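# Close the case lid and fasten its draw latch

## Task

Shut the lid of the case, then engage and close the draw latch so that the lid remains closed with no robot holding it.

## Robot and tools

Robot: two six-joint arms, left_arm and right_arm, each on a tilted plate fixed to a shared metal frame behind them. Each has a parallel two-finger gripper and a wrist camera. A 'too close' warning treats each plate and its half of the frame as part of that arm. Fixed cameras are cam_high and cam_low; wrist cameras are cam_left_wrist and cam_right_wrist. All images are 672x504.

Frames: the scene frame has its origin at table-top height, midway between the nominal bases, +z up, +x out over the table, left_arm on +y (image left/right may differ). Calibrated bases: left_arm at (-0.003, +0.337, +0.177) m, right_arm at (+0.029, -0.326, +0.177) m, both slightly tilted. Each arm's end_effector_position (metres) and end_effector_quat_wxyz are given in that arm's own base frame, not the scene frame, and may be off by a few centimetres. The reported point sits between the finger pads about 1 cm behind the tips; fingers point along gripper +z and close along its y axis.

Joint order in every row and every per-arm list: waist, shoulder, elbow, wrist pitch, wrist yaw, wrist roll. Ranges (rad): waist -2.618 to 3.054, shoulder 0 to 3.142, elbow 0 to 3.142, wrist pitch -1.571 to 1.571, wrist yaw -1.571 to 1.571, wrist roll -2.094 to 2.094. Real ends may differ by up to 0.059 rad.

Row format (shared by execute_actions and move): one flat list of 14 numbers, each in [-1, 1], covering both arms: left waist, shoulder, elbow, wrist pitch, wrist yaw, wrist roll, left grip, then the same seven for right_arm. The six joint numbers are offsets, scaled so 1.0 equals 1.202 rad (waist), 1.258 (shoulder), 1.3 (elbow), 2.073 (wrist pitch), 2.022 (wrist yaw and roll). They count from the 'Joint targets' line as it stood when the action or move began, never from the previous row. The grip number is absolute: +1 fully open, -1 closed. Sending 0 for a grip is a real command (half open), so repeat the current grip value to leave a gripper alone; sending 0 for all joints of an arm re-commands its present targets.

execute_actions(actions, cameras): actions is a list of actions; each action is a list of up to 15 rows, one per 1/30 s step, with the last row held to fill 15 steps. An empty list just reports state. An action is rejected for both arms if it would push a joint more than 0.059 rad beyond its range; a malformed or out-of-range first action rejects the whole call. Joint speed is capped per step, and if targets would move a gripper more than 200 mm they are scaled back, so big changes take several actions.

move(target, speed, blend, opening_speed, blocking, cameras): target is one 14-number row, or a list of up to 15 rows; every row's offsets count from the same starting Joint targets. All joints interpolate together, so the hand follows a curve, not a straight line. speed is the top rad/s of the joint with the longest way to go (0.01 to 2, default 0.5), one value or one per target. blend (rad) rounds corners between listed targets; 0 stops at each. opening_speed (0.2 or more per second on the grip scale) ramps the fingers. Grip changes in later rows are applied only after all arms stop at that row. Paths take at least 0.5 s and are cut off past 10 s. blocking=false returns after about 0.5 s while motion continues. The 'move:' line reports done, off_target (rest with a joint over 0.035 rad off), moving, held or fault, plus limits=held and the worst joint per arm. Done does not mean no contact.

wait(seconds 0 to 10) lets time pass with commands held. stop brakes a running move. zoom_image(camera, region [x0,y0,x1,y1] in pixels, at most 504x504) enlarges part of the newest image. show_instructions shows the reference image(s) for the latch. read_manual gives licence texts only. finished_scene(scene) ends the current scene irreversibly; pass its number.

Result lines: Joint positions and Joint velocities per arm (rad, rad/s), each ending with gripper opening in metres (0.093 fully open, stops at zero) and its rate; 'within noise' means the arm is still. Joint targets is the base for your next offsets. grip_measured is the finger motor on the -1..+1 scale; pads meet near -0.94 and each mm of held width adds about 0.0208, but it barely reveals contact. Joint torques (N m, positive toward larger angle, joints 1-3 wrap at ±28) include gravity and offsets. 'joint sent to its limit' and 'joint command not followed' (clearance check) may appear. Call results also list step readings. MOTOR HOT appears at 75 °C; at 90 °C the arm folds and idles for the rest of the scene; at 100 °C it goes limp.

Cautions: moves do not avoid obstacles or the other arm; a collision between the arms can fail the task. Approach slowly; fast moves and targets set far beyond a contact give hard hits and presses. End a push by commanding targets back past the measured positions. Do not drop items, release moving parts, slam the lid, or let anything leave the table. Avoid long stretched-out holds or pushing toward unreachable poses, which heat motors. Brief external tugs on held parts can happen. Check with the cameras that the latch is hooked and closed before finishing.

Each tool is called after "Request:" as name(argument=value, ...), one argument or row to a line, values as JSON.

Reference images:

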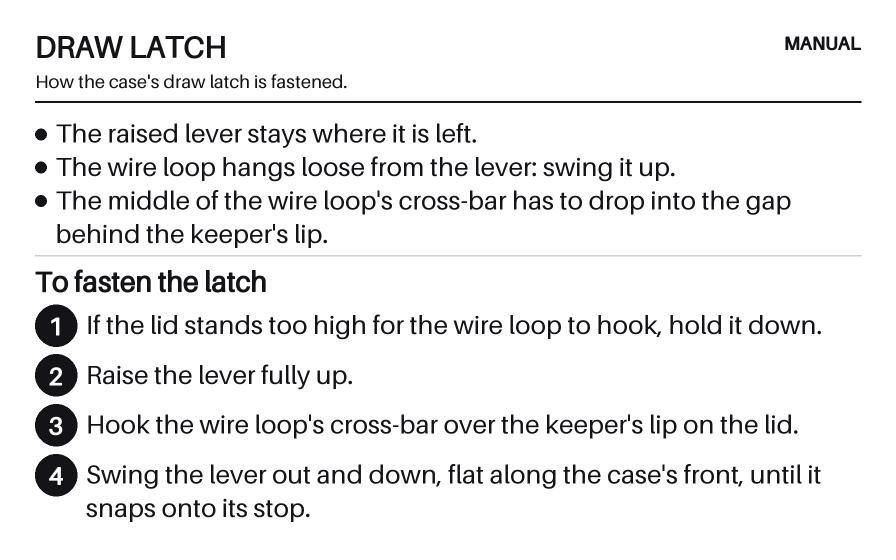

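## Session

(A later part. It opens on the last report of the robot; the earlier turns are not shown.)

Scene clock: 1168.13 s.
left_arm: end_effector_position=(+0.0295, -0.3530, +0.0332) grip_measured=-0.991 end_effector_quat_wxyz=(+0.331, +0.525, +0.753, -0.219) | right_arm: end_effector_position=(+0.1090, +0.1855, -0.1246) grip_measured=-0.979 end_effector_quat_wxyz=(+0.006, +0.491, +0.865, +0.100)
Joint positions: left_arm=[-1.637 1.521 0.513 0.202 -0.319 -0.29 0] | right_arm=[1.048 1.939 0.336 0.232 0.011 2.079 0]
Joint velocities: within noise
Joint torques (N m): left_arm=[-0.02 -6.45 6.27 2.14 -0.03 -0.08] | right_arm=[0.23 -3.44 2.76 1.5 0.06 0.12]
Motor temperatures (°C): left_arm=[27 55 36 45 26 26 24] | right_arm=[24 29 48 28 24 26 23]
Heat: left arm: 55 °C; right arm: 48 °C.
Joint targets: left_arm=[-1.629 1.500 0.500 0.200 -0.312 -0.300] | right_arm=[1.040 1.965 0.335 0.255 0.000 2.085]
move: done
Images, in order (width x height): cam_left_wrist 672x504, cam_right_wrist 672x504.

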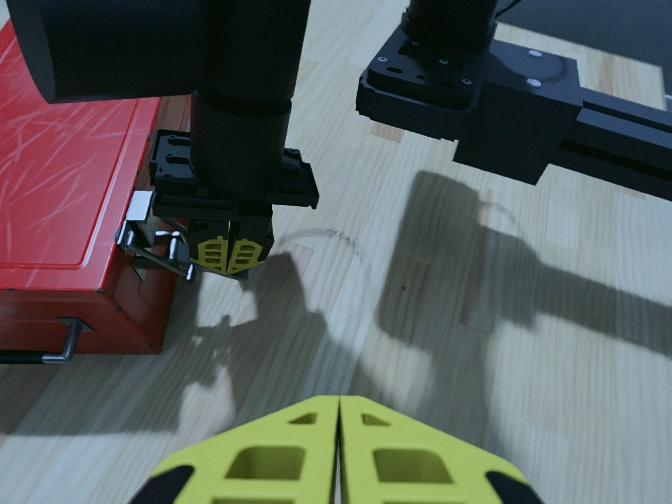

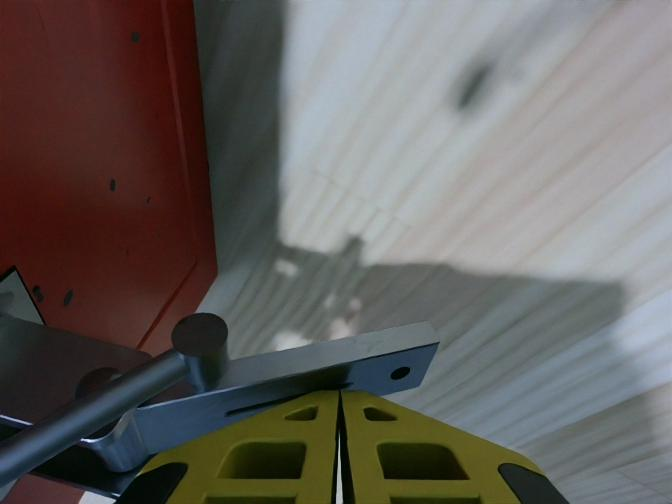

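Request:
move(
  target=[
    [0,0,0,0,0,0,-1,-0.0208,0.0596,0.0269,0.0289,0,0.0,-1],
  ],
  speed=0.12,
  cameras=["cam_right_wrist","cam_left_wrist"],
)

Request:
zoom_image(
  camera="cam_left_wrist",
  region=[60, 140, 300, 340],
)

Scene clock: 1180.60 s.
left_arm: end_effector_position=(+0.0295, -0.3530, +0.0332) grip_measured=-0.991 end_effector_quat_wxyz=(+0.331, +0.525, +0.753, -0.219) | right_arm: end_effector_position=(+0.1122, +0.1861, -0.1352) grip_measured=-0.979 end_effector_quat_wxyz=(+0.000, +0.500, +0.860, +0.099)
Joint positions: left_arm=[-1.637 1.521 0.513 0.202 -0.319 -0.29 0] | right_arm=[1.025 2.014 0.348 0.293 -0.004 2.079 0]
Joint velocities: within noise
Joint torques (N m): left_arm=[-0.05 -6.43 6.26 2.14 -0.03 -0.09] | right_arm=[0.08 -3.77 4.16 1.46 0.2 0.12]
Motor temperatures (°C): left_arm=[27 54 36 45 26 26 24] | right_arm=[24 29 47 28 24 26 23]
Heat: left arm: 54 °C; right arm: 47 °C.
Joint targets: left_arm=[-1.629 1.500 0.500 0.200 -0.312 -0.300] | right_arm=[1.015 2.040 0.370 0.314 0.000 2.085]
move: done
Images, in order (width x height): cam_left_wrist 672x504, cam_right_wrist 672x504.

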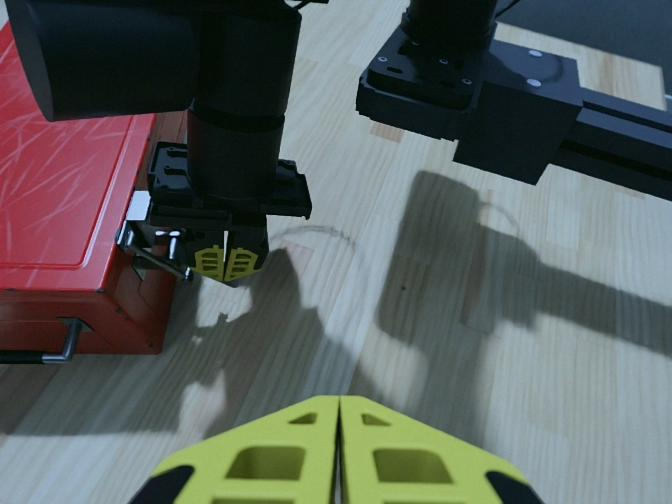

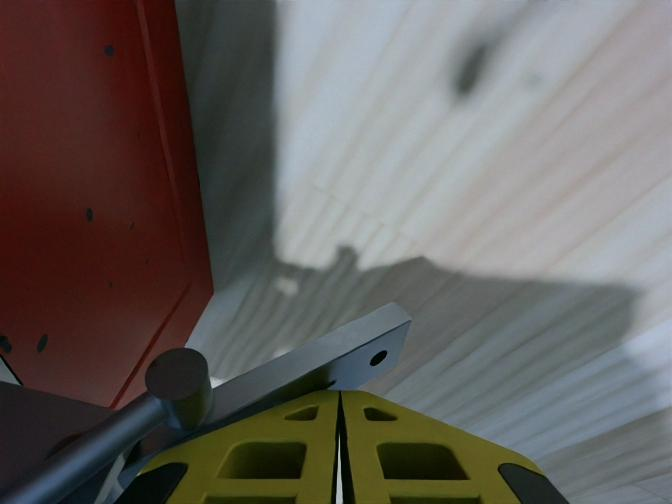

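Scaled by 2.100 from the camera's 672x504 image, which has a finer 960x720 frame.

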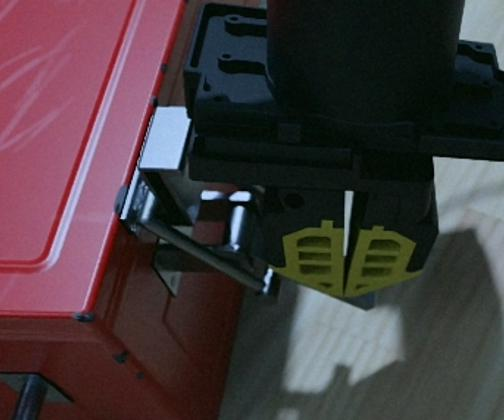

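Request:
move(
  target=[
    [0,0,0,0,0,0,-1,-0.0166,0.0437,0.0231,0.015,0,0.0,-1],
  ],
  speed=0.12,
  cameras=["cam_right_wrist","cam_left_wrist"],
)

Request:
zoom_image(
  camera="cam_left_wrist",
  region=[60, 140, 300, 340],
)

Scene clock: 1185.33 s.
left_arm: end_effector_position=(+0.0295, -0.3530, +0.0332) grip_measured=-0.991 end_effector_quat_wxyz=(+0.331, +0.525, +0.753, -0.219) | right_arm: end_effector_position=(+0.1192, +0.1959, -0.1396) grip_measured=-0.979 end_effector_quat_wxyz=(-0.006, +0.505, +0.856, +0.111)
Joint positions: left_arm=[-1.637 1.521 0.513 0.202 -0.319 -0.29 0] | right_arm=[1.011 2.057 0.375 0.334 -0.018 2.079 0]
Joint velocities: within noise
Joint torques (N m): left_arm=[-0.01 -6.45 6.24 2.14 -0.03 -0.08] | right_arm=[-0.31 -2.95 4.3 1.41 0.35 0.12]
Motor temperatures (°C): left_arm=[27 54 36 45 26 26 24] | right_arm=[24 29 47 28 24 26 23]
Heat: left arm: 54 °C; right arm: 47 °C.
Joint targets: left_arm=[-1.629 1.500 0.500 0.200 -0.312 -0.300] | right_arm=[0.995 2.095 0.400 0.346 0.000 2.085]
move: off_target (right_arm); right_arm: the shoulder is farthest, 0.038 rad from its target
Images, in order (width x height): cam_left_wrist 672x504, cam_right_wrist 672x504.

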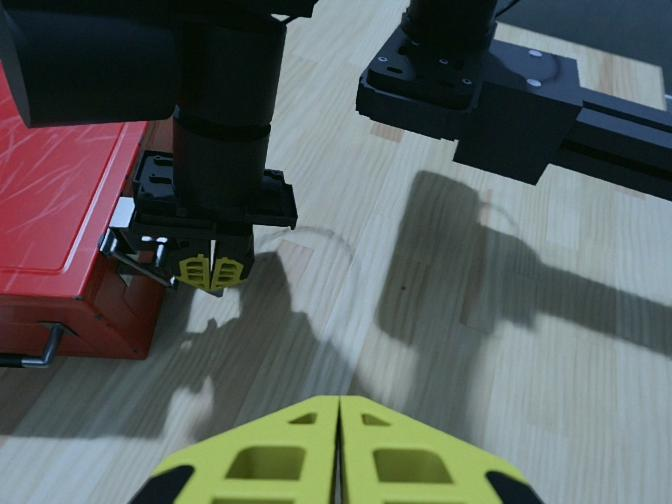

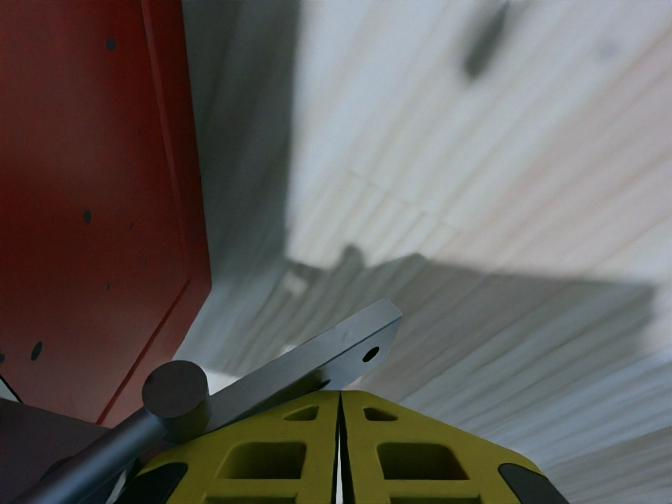

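Scaled by 2.100 from the camera's 672x504 image, which has a finer 960x720 frame.

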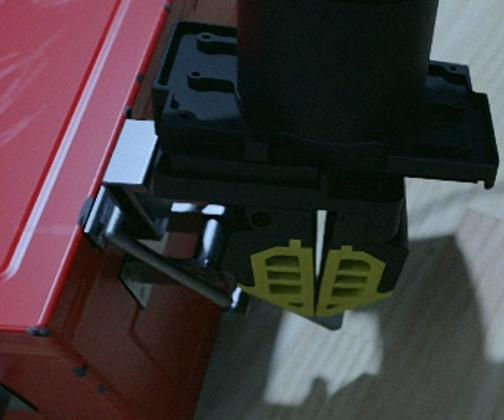

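Request:
move(
  target=[
    [0.5191,0,0,0,0.1543,-0.6924,-1,0,0,0,0,0,0,-1],
    [0.5133,0.5684,0.6323,-0.2822,0.1587,-0.6924,-1,0,0,0,0,0,0,-1],
  ],
  speed=0.7,
  cameras=["cam_right_wrist","cam_left_wrist","cam_low"],
)

Scene clock: 1205.97 s.
left_arm: end_effector_position=(+0.2322, -0.3717, -0.0651) grip_measured=-0.991 end_effector_quat_wxyz=(+0.029, -0.329, +0.934, -0.135) | right_arm: end_effector_position=(+0.1192, +0.1959, -0.1396) grip_measured=-0.979 end_effector_quat_wxyz=(-0.006, +0.505, +0.856, +0.111)
Joint positions: left_arm=[-1.012 2.202 1.283 -0.375 0.002 -1.69 0] | right_arm=[1.011 2.057 0.375 0.334 -0.018 2.079 0]
Joint velocities: within noise
Joint torques (N m): left_arm=[-1.99 -9.39 10.61 1.2 0.1 -0.05] | right_arm=[-0.31 -2.95 4.3 1.41 0.35 0.12]
Motor temperatures (°C): left_arm=[27 53 37 44 26 26 24] | right_arm=[24 29 46 29 24 26 23]
Heat: left arm: 53 °C; right arm: 46 °C.
Joint targets: left_arm=[-1.013 2.215 1.322 -0.385 0.009 -1.700] | right_arm=[0.995 2.095 0.400 0.346 0.000 2.085]
move: off_target (left_arm, right_arm); left_arm: the elbow is farthest, 0.039 rad from its target; right_arm: the shoulder is farthest, 0.038 rad from its target
Images, in order (width x height): cam_low 672x504, cam_left_wrist 672x504, cam_right_wrist 672x504.

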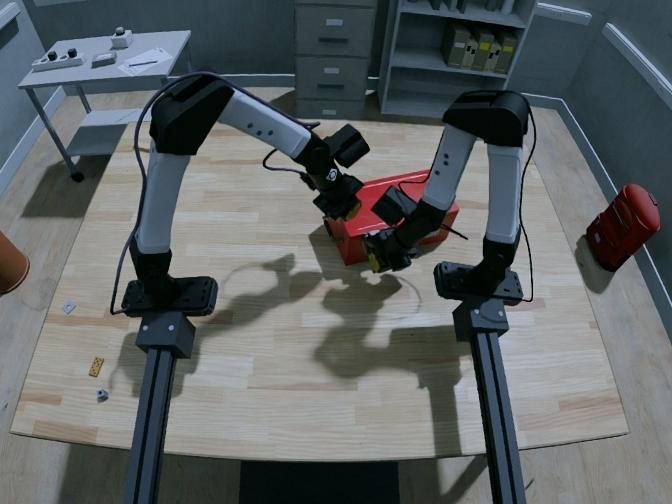

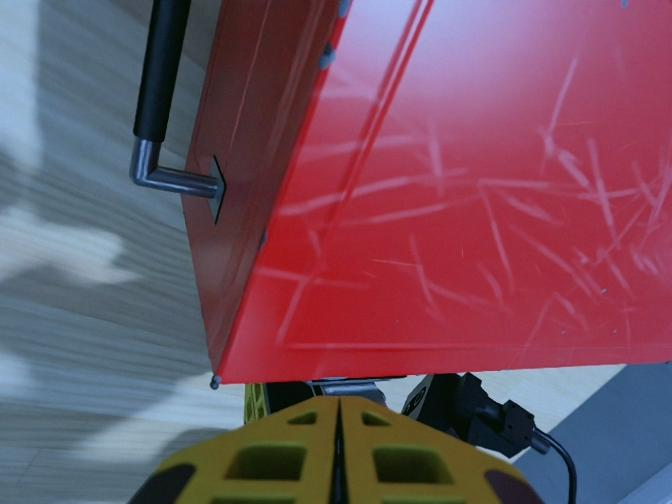

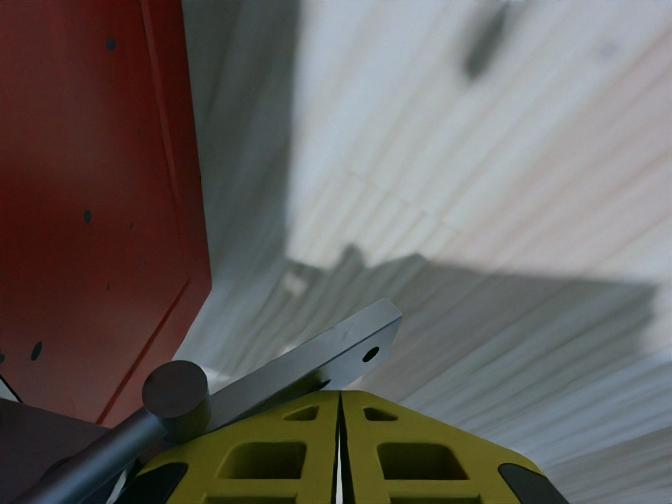

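Request:
move(
  target=[
    [0,0.0954,-0.0169,0.0555,0,0,-1,0,0,0,0,0,0,-1],
    [0,0.14,-0.0169,0.0555,0,0,-1,0,0,0,0,0,0,-1],
  ],
  speed=0.2,
  cameras=["cam_right_wrist","cam_left_wrist"],
)

Scene clock: 1209.87 s.
left_arm: end_effector_position=(+0.2288, -0.3664, -0.1004) grip_measured=-0.991 end_effector_quat_wxyz=(+0.024, -0.331, +0.937, -0.110) | right_arm: end_effector_position=(+0.1192, +0.1959, -0.1396) grip_measured=-0.979 end_effector_quat_wxyz=(-0.006, +0.505, +0.856, +0.111)
Joint positions: left_arm=[-1.012 2.299 1.293 -0.339 0.002 -1.691 0] | right_arm=[1.011 2.057 0.375 0.334 -0.018 2.079 0]
Joint velocities: within noise
Joint torques (N m): left_arm=[-2.03 -2.58 7.13 2.06 0.1 -0.05] | right_arm=[-0.29 -2.95 4.3 1.41 0.35 0.12]
Motor temperatures (°C): left_arm=[27 54 38 44 26 26 24] | right_arm=[24 29 45 29 24 26 23]
Heat: left arm: 54 °C; right arm: 45 °C.
Joint targets: left_arm=[-1.013 2.391 1.300 -0.270 0.009 -1.700] | right_arm=[0.995 2.095 0.400 0.346 0.000 2.085]
move: off_target (left_arm, right_arm); left_arm: the shoulder is farthest, 0.092 rad from its target; right_arm: the shoulder is farthest, 0.038 rad from its target
Images, in order (width x height): cam_left_wrist 672x504, cam_right_wrist 672x504.

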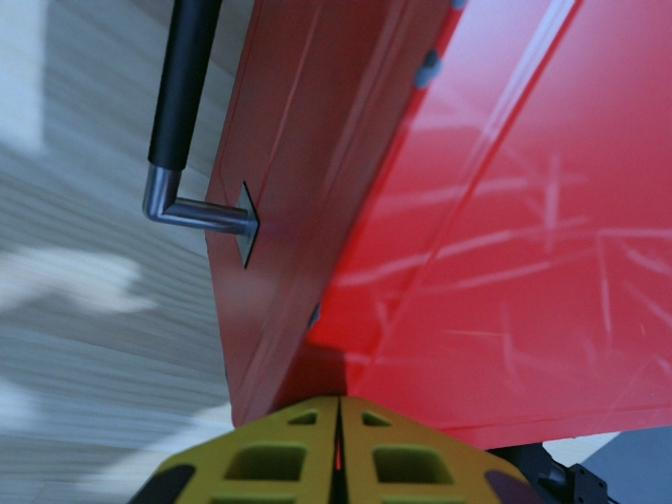

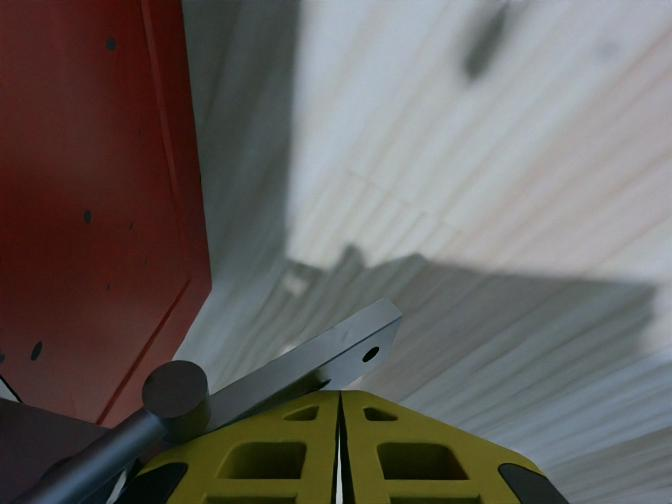

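Request:
move(
  target=[
    [0,0,0,0,0,0,-1,-0.029,0.0533,0.0054,0.0289,0,0,-1],
  ],
  speed=0.12,
  cameras=["cam_right_wrist","cam_left_wrist"],
)

Scene clock: 1219.20 s.
left_arm: end_effector_position=(+0.2363, -0.3639, -0.0997) grip_measured=-0.991 end_effector_quat_wxyz=(+0.043, -0.334, +0.935, -0.109) | right_arm: end_effector_position=(+0.1300, +0.1920, -0.1539) grip_measured=-0.979 end_effector_quat_wxyz=(-0.002, +0.524, +0.844, +0.112)
Joint positions: left_arm=[-1.009 2.3 1.297 -0.337 -0.037 -1.692 0] | right_arm=[0.965 2.151 0.392 0.412 -0.014 2.078 0]
Joint velocities: left_arm=[0.002 -0.002 -0.007 -0.154 0.081 -0.007 0] | right_arm=[within noise]
Joint torques (N m): left_arm=[-2.29 -2.73 6.78 2.02 0.45 -0.04] | right_arm=[0.62 -6.04 3.08 1.17 0.33 0.13]
Motor temperatures (°C): left_arm=[27 52 38 43 26 26 24] | right_arm=[24 29 45 29 24 26 23]
Heat: left arm: 52 °C; right arm: 45 °C.
Joint targets: left_arm=[-1.013 2.391 1.300 -0.270 0.009 -1.700] | right_arm=[0.960 2.162 0.407 0.405 0.000 2.085]
move: off_target (left_arm); left_arm: the shoulder is farthest, 0.091 rad from its target
Images, in order (width x height): cam_left_wrist 672x504, cam_right_wrist 672x504.

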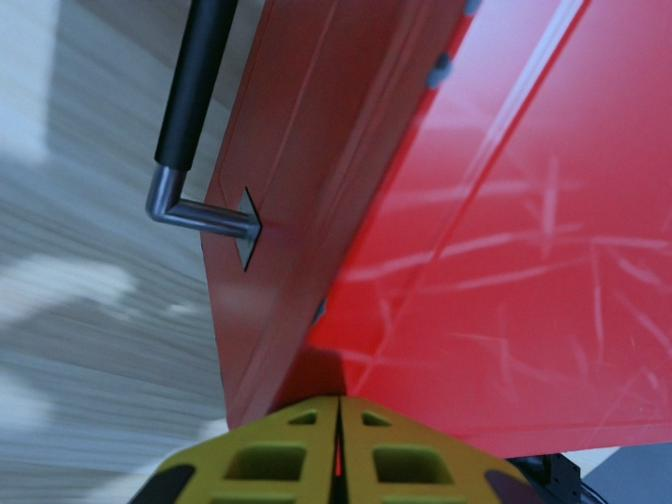

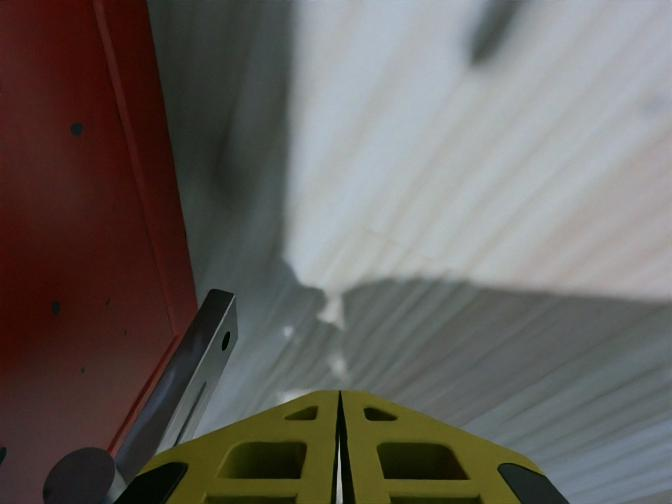

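Request:
zoom_image(
  camera="cam_right_wrist",
  region=[0, 200, 340, 504],
)

Scaled by 1.482 from the camera's 672x504 image, which has a finer 960x720 frame.

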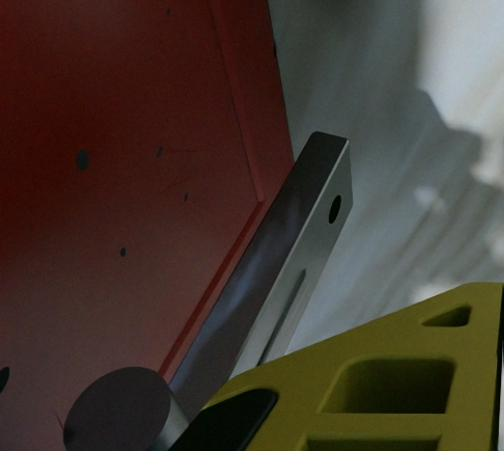

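Request:
move(
  target=[
    [0,0,0,0,0,0,-1,0.05,-0.12,-0.05,-0.02,0,0,-1],
    [0,0,0,0,0,0,-1,0.0,-0.69,0.055,-0.475,0,0,-1],
  ],
  speed=0.5,
  blend=0.03,
  cameras=["cam_right_wrist","cam_left_wrist"],
)

Request:
zoom_image(
  camera="cam_right_wrist",
  region=[60, 120, 360, 400],
)

Scene clock: 1228.23 s.
left_arm: end_effector_position=(+0.2363, -0.3639, -0.0997) grip_measured=-0.991 end_effector_quat_wxyz=(+0.043, -0.334, +0.935, -0.109) | right_arm: end_effector_position=(+0.1096, +0.1605, -0.0159) grip_measured=-0.979 end_effector_quat_wxyz=(+0.000, +0.528, +0.846, +0.077)
Joint positions: left_arm=[-1.009 2.3 1.297 -0.337 -0.037 -1.692 0] | right_arm=[0.966 1.303 0.453 -0.566 -0.006 2.083 0]
Joint velocities: within noise
Joint torques (N m): left_arm=[-2.28 -2.69 6.82 2.02 0.45 -0.04] | right_arm=[0.1 -4.08 7.75 0.94 0.23 0.09]
Motor temperatures (°C): left_arm=[27 51 37 43 26 26 24] | right_arm=[24 29 45 29 24 26 23]
Heat: left arm: 51 °C; right arm: 45 °C.
Joint targets: left_arm=[-1.013 2.391 1.300 -0.270 0.009 -1.700] | right_arm=[0.960 1.294 0.478 -0.579 0.000 2.085]
move: off_target (left_arm); left_arm: the shoulder is farthest, 0.091 rad from its target
Images, in order (width x height): cam_left_wrist 672x504, cam_right_wrist 672x504.

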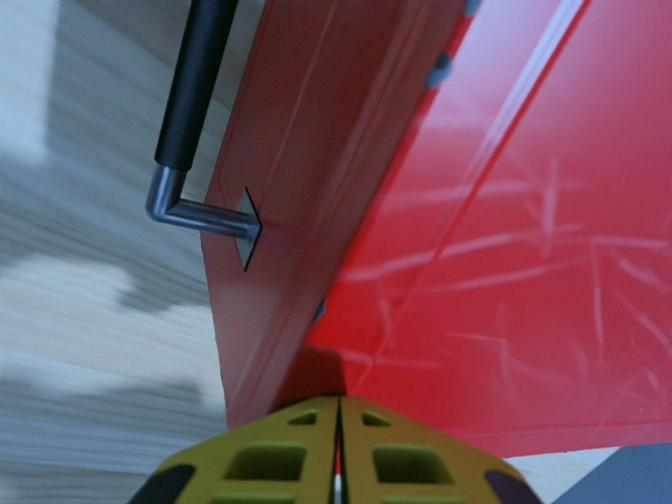

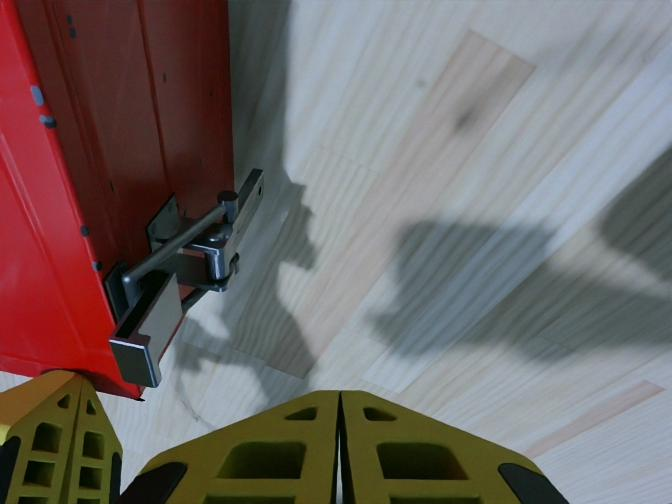

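Scaled by 1.680 from the camera's 672x504 image, which has a finer 960x720 frame.

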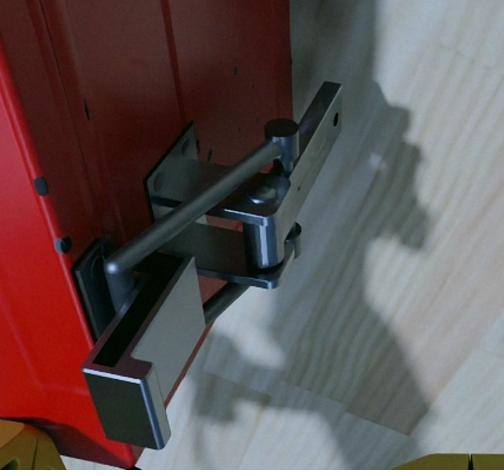

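Request:
move(
  target=[
    [0,-0.15,0.02,-0.06,0,0,-1,0,0,0,0,0,0,-1],
    [-0.51,-0.708,-0.615,0.2267,-0.1587,0.6924,-1,0,0,0,0,0,0,-1],
  ],
  speed=0.7,
  cameras=["cam_right_wrist","cam_left_wrist"],
)

Scene clock: 1253.17 s.
left_arm: end_effector_position=(+0.0327, -0.3475, +0.0260) grip_measured=-0.991 end_effector_quat_wxyz=(+0.316, +0.520, +0.765, -0.210) | right_arm: end_effector_position=(+0.1093, +0.1602, -0.0159) grip_measured=-0.979 end_effector_quat_wxyz=(+0.000, +0.528, +0.846, +0.077)
Joint positions: left_arm=[-1.621 1.527 0.513 0.173 -0.302 -0.311 0] | right_arm=[0.966 1.303 0.453 -0.568 -0.006 2.083 0]
Joint velocities: within noise
Joint torques (N m): left_arm=[-1.07 -6.97 6.24 2.44 -0.19 0.15] | right_arm=[0.1 -4.07 7.75 0.95 0.23 0.1]
Motor temperatures (°C): left_arm=[27 50 37 43 27 26 24] | right_arm=[24 29 48 28 24 26 23]
Heat: left arm: 50 °C; right arm: 48 °C.
Joint targets: left_arm=[-1.626 1.501 0.501 0.200 -0.312 -0.300] | right_arm=[0.960 1.294 0.478 -0.579 0.000 2.085]
move: done
Images, in order (width x height): cam_left_wrist 672x504, cam_right_wrist 672x504.

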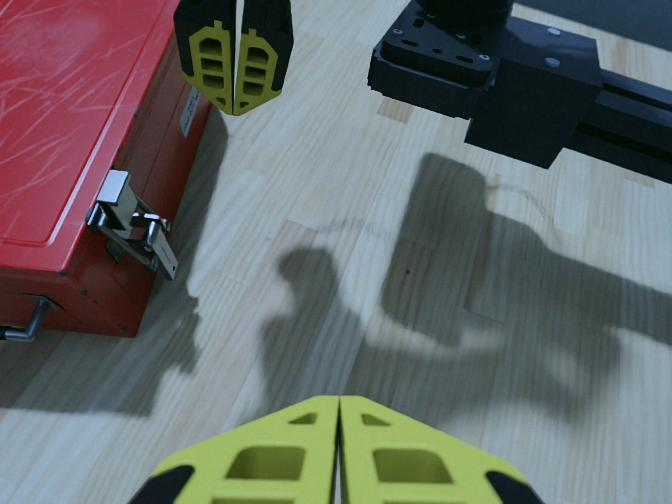

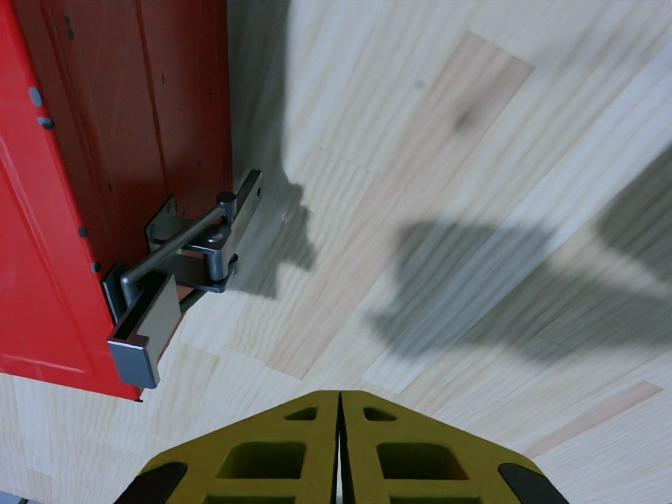

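Request:
zoom_image(
  camera="cam_left_wrist",
  region=[60, 150, 220, 300],
)

Request:
zoom_image(
  camera="cam_right_wrist",
  region=[90, 150, 290, 400],
)

Scaled by 3.150 from the camera's 672x504 image, which has a finer 960x720 frame.

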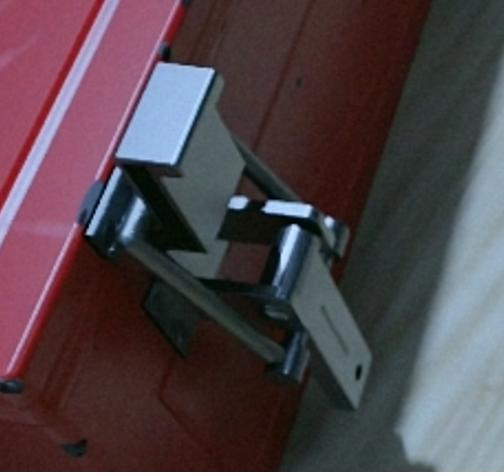

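Scaled by 2.016 from the camera's 672x504 image, which has a finer 960x720 frame.

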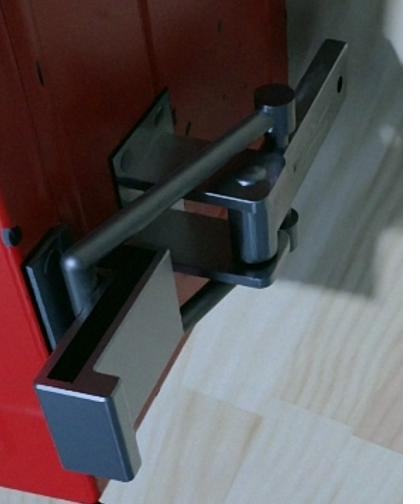

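Request:
move(
  target=[0.035,0.969,0.2915,0.4149,-0.2611,0.5935,-1,0,0,0,0,0,0,-1],
  speed=0.8,
  cameras=["cam_left_wrist"],
)

Request:
zoom_image(
  camera="cam_left_wrist",
  region=[60, 100, 460, 400],
)

Scene clock: 1260.47 s.
left_arm: end_effector_position=(+0.1169, -0.3805, -0.1657) grip_measured=-0.991 end_effector_quat_wxyz=(+0.445, +0.757, +0.417, +0.236) | right_arm: end_effector_position=(+0.1093, +0.1601, -0.0160) grip_measured=-0.979 end_effector_quat_wxyz=(+0.000, +0.528, +0.846, +0.076)
Joint positions: left_arm=[-1.59 2.712 0.861 1.034 -0.829 0.89 0] | right_arm=[0.966 1.303 0.453 -0.568 -0.006 2.083 0]
Joint velocities: within noise
Joint torques (N m): left_arm=[-0.35 -9.54 4.82 2.32 -0.32 0.08] | right_arm=[0.12 -4.07 7.75 0.95 0.23 0.1]
Motor temperatures (°C): left_arm=[27 51 37 44 27 26 24] | right_arm=[24 29 48 28 24 26 23]
Heat: left arm: 51 °C; right arm: 48 °C.
Joint targets: left_arm=[-1.584 2.720 0.880 1.060 -0.839 0.900] | right_arm=[0.960 1.294 0.478 -0.579 0.000 2.085]
move: done
Images, in order (width x height): cam_left_wrist 672x504.

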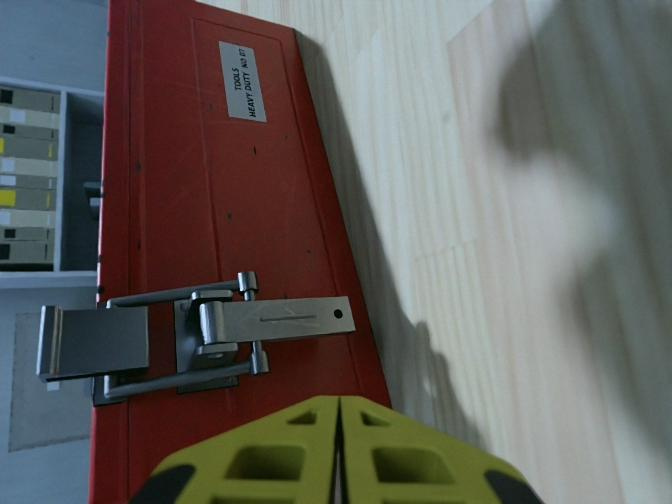

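Scaled by 1.260 from the camera's 672x504 image, which has a finer 960x720 frame.

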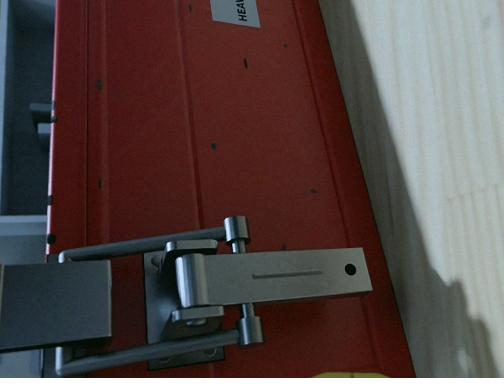

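Request:
move(
  target=[
    [0.1498,0.1471,0.1615,0.0425,0.0687,0.0875,-1,0,0,0,0,0,0,-1],
  ],
  speed=0.3,
  cameras=["cam_left_wrist","cam_right_wrist"],
)

Scene clock: 1266.00 s.
left_arm: end_effector_position=(+0.1783, -0.4035, -0.2030) grip_measured=-0.991 end_effector_quat_wxyz=(+0.443, +0.755, +0.417, +0.244) | right_arm: end_effector_position=(+0.1093, +0.1601, -0.0160) grip_measured=-0.979 end_effector_quat_wxyz=(+0.000, +0.528, +0.846, +0.076)
Joint positions: left_arm=[-1.406 2.889 1.068 1.121 -0.709 1.067 0] | right_arm=[0.966 1.303 0.453 -0.568 -0.006 2.083 0]
Joint velocities: within noise
Joint torques (N m): left_arm=[-1.1 -9.95 5.34 2.46 -0.06 0.07] | right_arm=[0.12 -4.05 7.75 0.95 0.23 0.1]
Motor temperatures (°C): left_arm=[27 52 37 44 27 26 24] | right_arm=[24 29 49 28 24 26 23]
Heat: left arm: 52 °C; right arm: 49 °C.
Joint targets: left_arm=[-1.404 2.905 1.090 1.148 -0.701 1.077] | right_arm=[0.960 1.294 0.478 -0.579 0.000 2.085]
move: done
Images, in order (width x height): cam_left_wrist 672x504, cam_right_wrist 672x504.

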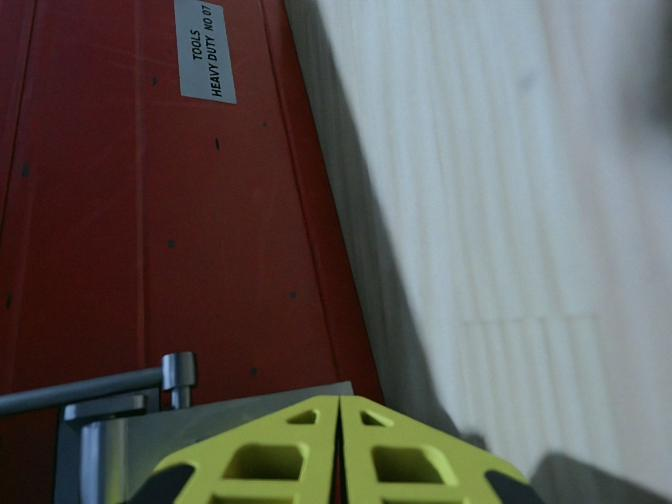

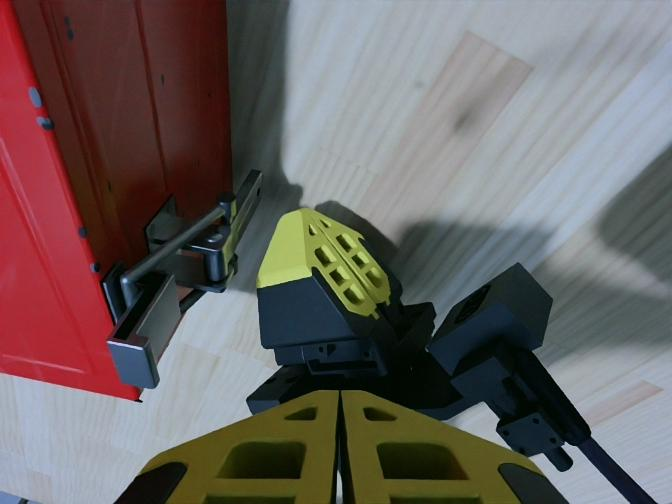

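Aligned in front of the lever end. Push in.

Request:
move(
  target=[
    [0.0432,0.0079,-0.0038,0.0323,0.0174,0.0302,-1,0,0,0,0,0,0,-1],
  ],
  speed=0.08,
  cameras=["cam_left_wrist","cam_right_wrist"],
)

Request:
zoom_image(
  camera="cam_right_wrist",
  region=[60, 120, 320, 400],
)

Scene clock: 1269.67 s.
left_arm: end_effector_position=(+0.1892, -0.4065, -0.1999) grip_measured=-0.991 end_effector_quat_wxyz=(+0.453, +0.757, +0.406, +0.239) | right_arm: end_effector_position=(+0.1093, +0.1601, -0.0160) grip_measured=-0.979 end_effector_quat_wxyz=(+0.000, +0.528, +0.846, +0.076)
Joint positions: left_arm=[-1.368 2.899 1.068 1.184 -0.662 1.129 0] | right_arm=[0.966 1.303 0.453 -0.568 -0.006 2.083 0]
Joint velocities: within noise
Joint torques (N m): left_arm=[0.06 -9.88 4.82 2.54 -0.14 0.05] | right_arm=[0.12 -4.05 7.76 0.95 0.23 0.1]
Motor temperatures (°C): left_arm=[27 53 36 45 27 26 24] | right_arm=[24 28 49 28 24 26 23]
Heat: left arm: 53 °C; right arm: 49 °C.
Joint targets: left_arm=[-1.352 2.915 1.085 1.215 -0.665 1.138] | right_arm=[0.960 1.294 0.478 -0.579 0.000 2.085]
move: done
Images, in order (width x height): cam_left_wrist 672x504, cam_right_wrist 672x504.

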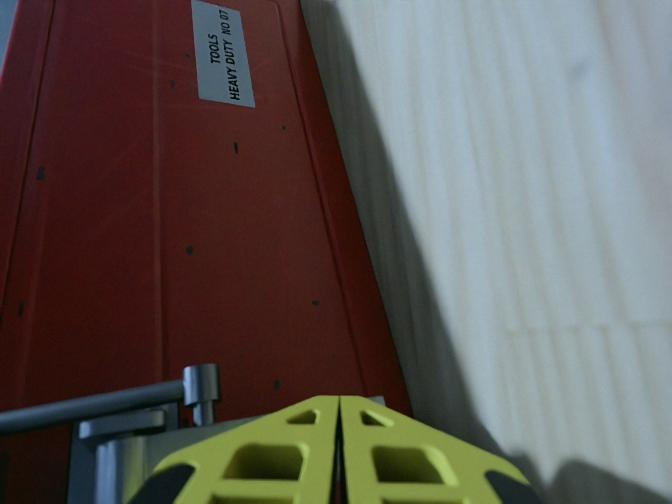

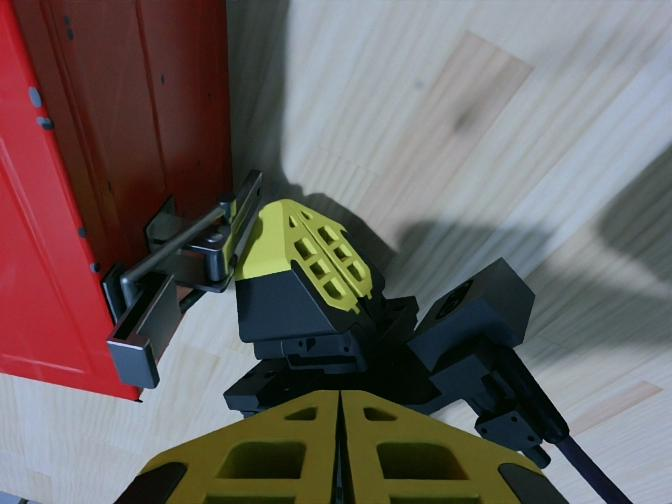

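Scaled by 1.800 from the camera's 672x504 image, which has a finer 960x720 frame.

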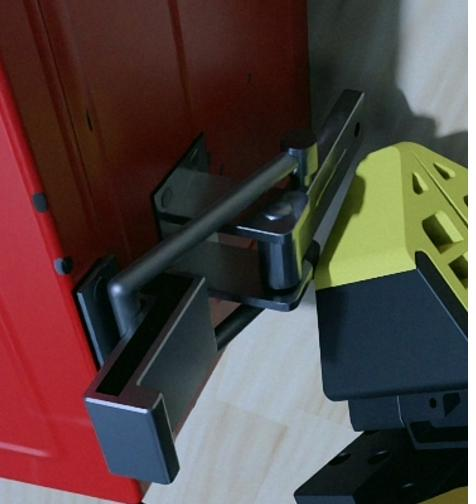

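Request:
move(
  target=[
    [0.03,0,-0.005,0.015,0.015,0,-1,0,0,0,0,0,0,-1],
  ],
  speed=0.08,
  cameras=["cam_left_wrist","cam_right_wrist"],
)

Scene clock: 1272.37 s.
left_arm: end_effector_position=(+0.1938, -0.4109, -0.1988) grip_measured=-0.991 end_effector_quat_wxyz=(+0.463, +0.757, +0.407, +0.217) | right_arm: end_effector_position=(+0.1093, +0.1601, -0.0160) grip_measured=-0.979 end_effector_quat_wxyz=(+0.000, +0.528, +0.846, +0.076)
Joint positions: left_arm=[-1.343 2.901 1.068 1.216 -0.605 1.132 0] | right_arm=[0.966 1.303 0.453 -0.568 -0.006 2.083 0]
Joint velocities: within noise
Joint torques (N m): left_arm=[0.99 -10.11 4.19 2.58 -0.37 0.04] | right_arm=[0.1 -4.05 7.76 0.95 0.23 0.1]
Motor temperatures (°C): left_arm=[27 53 36 45 26 26 24] | right_arm=[24 28 49 28 24 26 23]
Heat: left arm: 53 °C; right arm: 49 °C.
Joint targets: left_arm=[-1.315 2.915 1.078 1.246 -0.635 1.138] | right_arm=[0.960 1.294 0.478 -0.579 0.000 2.085]
move: done
Images, in order (width x height): cam_left_wrist 672x504, cam_right_wrist 672x504.

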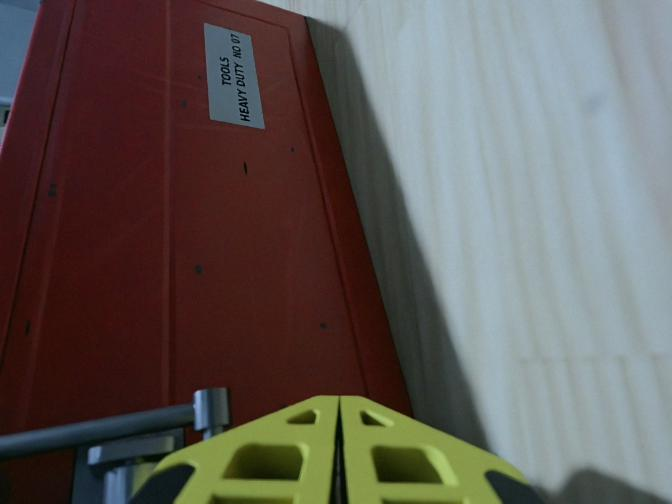

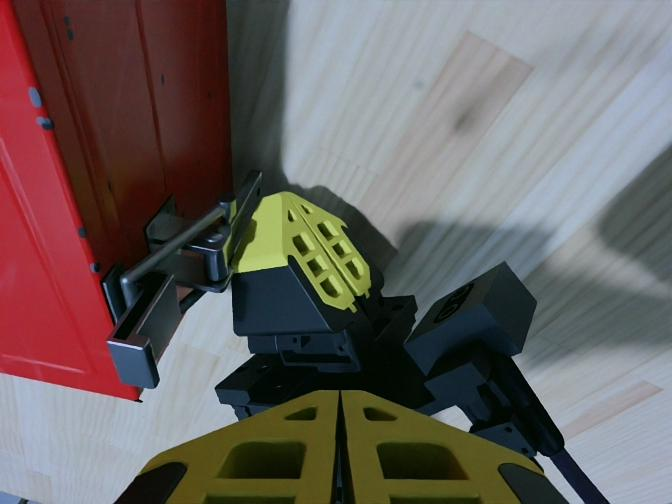

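Request:
move(
  target=[
    [-0.074,-0.008,0.01,-0.047,-0.032,-0.03,-1,0,0,0,0,0,0,-1],
    [-0.224,-0.155,-0.1525,-0.0897,-0.101,-0.1177,-1,0,0,0,0,0,0,-1],
  ],
  speed=0.3,
  cameras=["cam_left_wrist","cam_right_wrist","cam_high"],
)

Request:
zoom_image(
  camera="cam_left_wrist",
  region=[0, 200, 400, 420],
)

Scene clock: 1277.00 s.
left_arm: end_effector_position=(+0.1196, -0.3788, -0.1786) grip_measured=-0.991 end_effector_quat_wxyz=(+0.442, +0.759, +0.411, +0.242) | right_arm: end_effector_position=(+0.1093, +0.1601, -0.0160) grip_measured=-0.979 end_effector_quat_wxyz=(+0.000, +0.528, +0.846, +0.076)
Joint positions: left_arm=[-1.583 2.769 0.889 1.065 -0.829 0.913 0] | right_arm=[0.966 1.303 0.453 -0.568 -0.006 2.083 0]
Joint velocities: within noise
Joint torques (N m): left_arm=[-1.13 -14.83 1.89 1.94 -0.31 -0.15] | right_arm=[0.1 -4.05 7.75 0.95 0.23 0.1]
Motor temperatures (°C): left_arm=[27 55 36 45 27 26 24] | right_arm=[24 28 49 28 24 26 23]
Heat: left arm: 55 °C; right arm: 49 °C.
Joint targets: left_arm=[-1.585 2.720 0.880 1.060 -0.839 0.900] | right_arm=[0.960 1.294 0.478 -0.579 0.000 2.085]
move: off_target (left_arm); left_arm: the shoulder is farthest, 0.049 rad from its target
Images, in order (width x height): cam_high 672x504, cam_left_wrist 672x504, cam_right_wrist 672x504.

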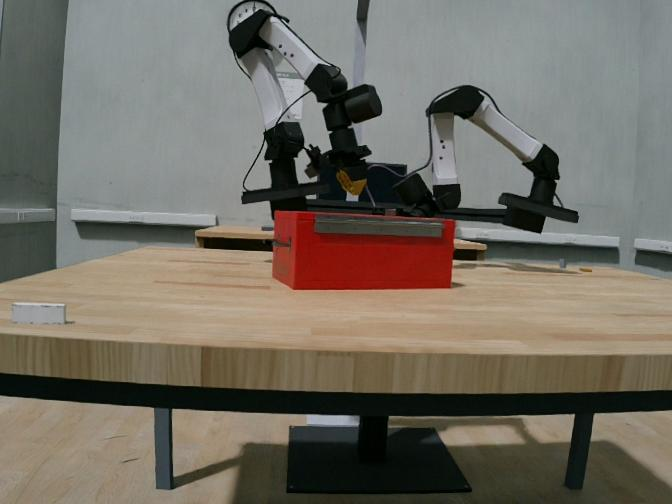

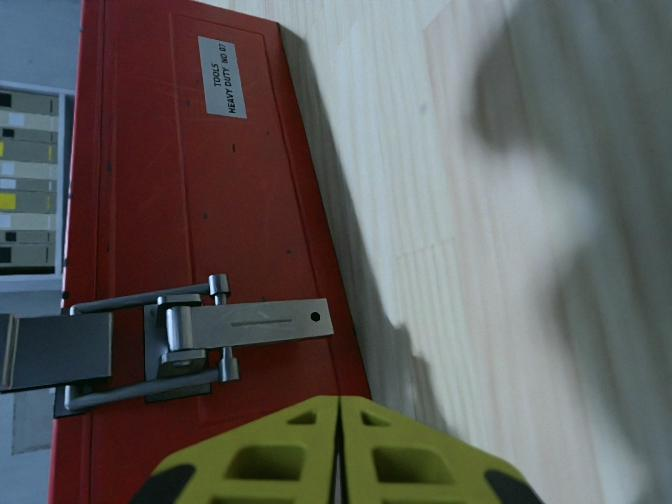

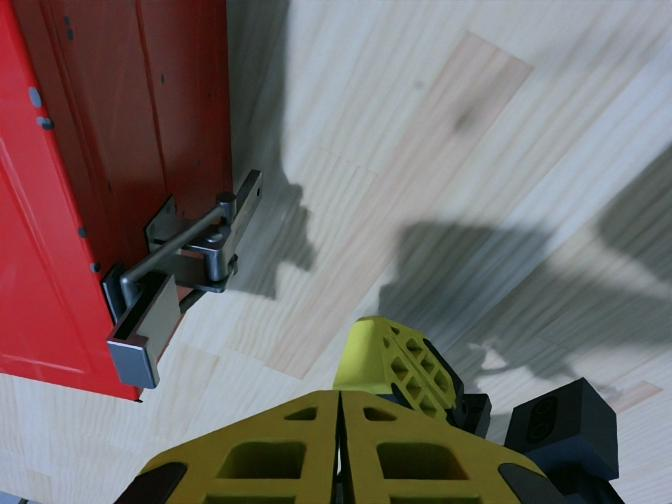

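Scaled by 1.260 from the camera's 672x504 image, which has a finer 960x720 frame.

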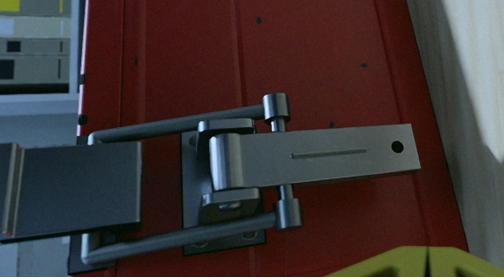

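Request:
finished_scene(
  scene=1,
)

The scene is finished: the task was done.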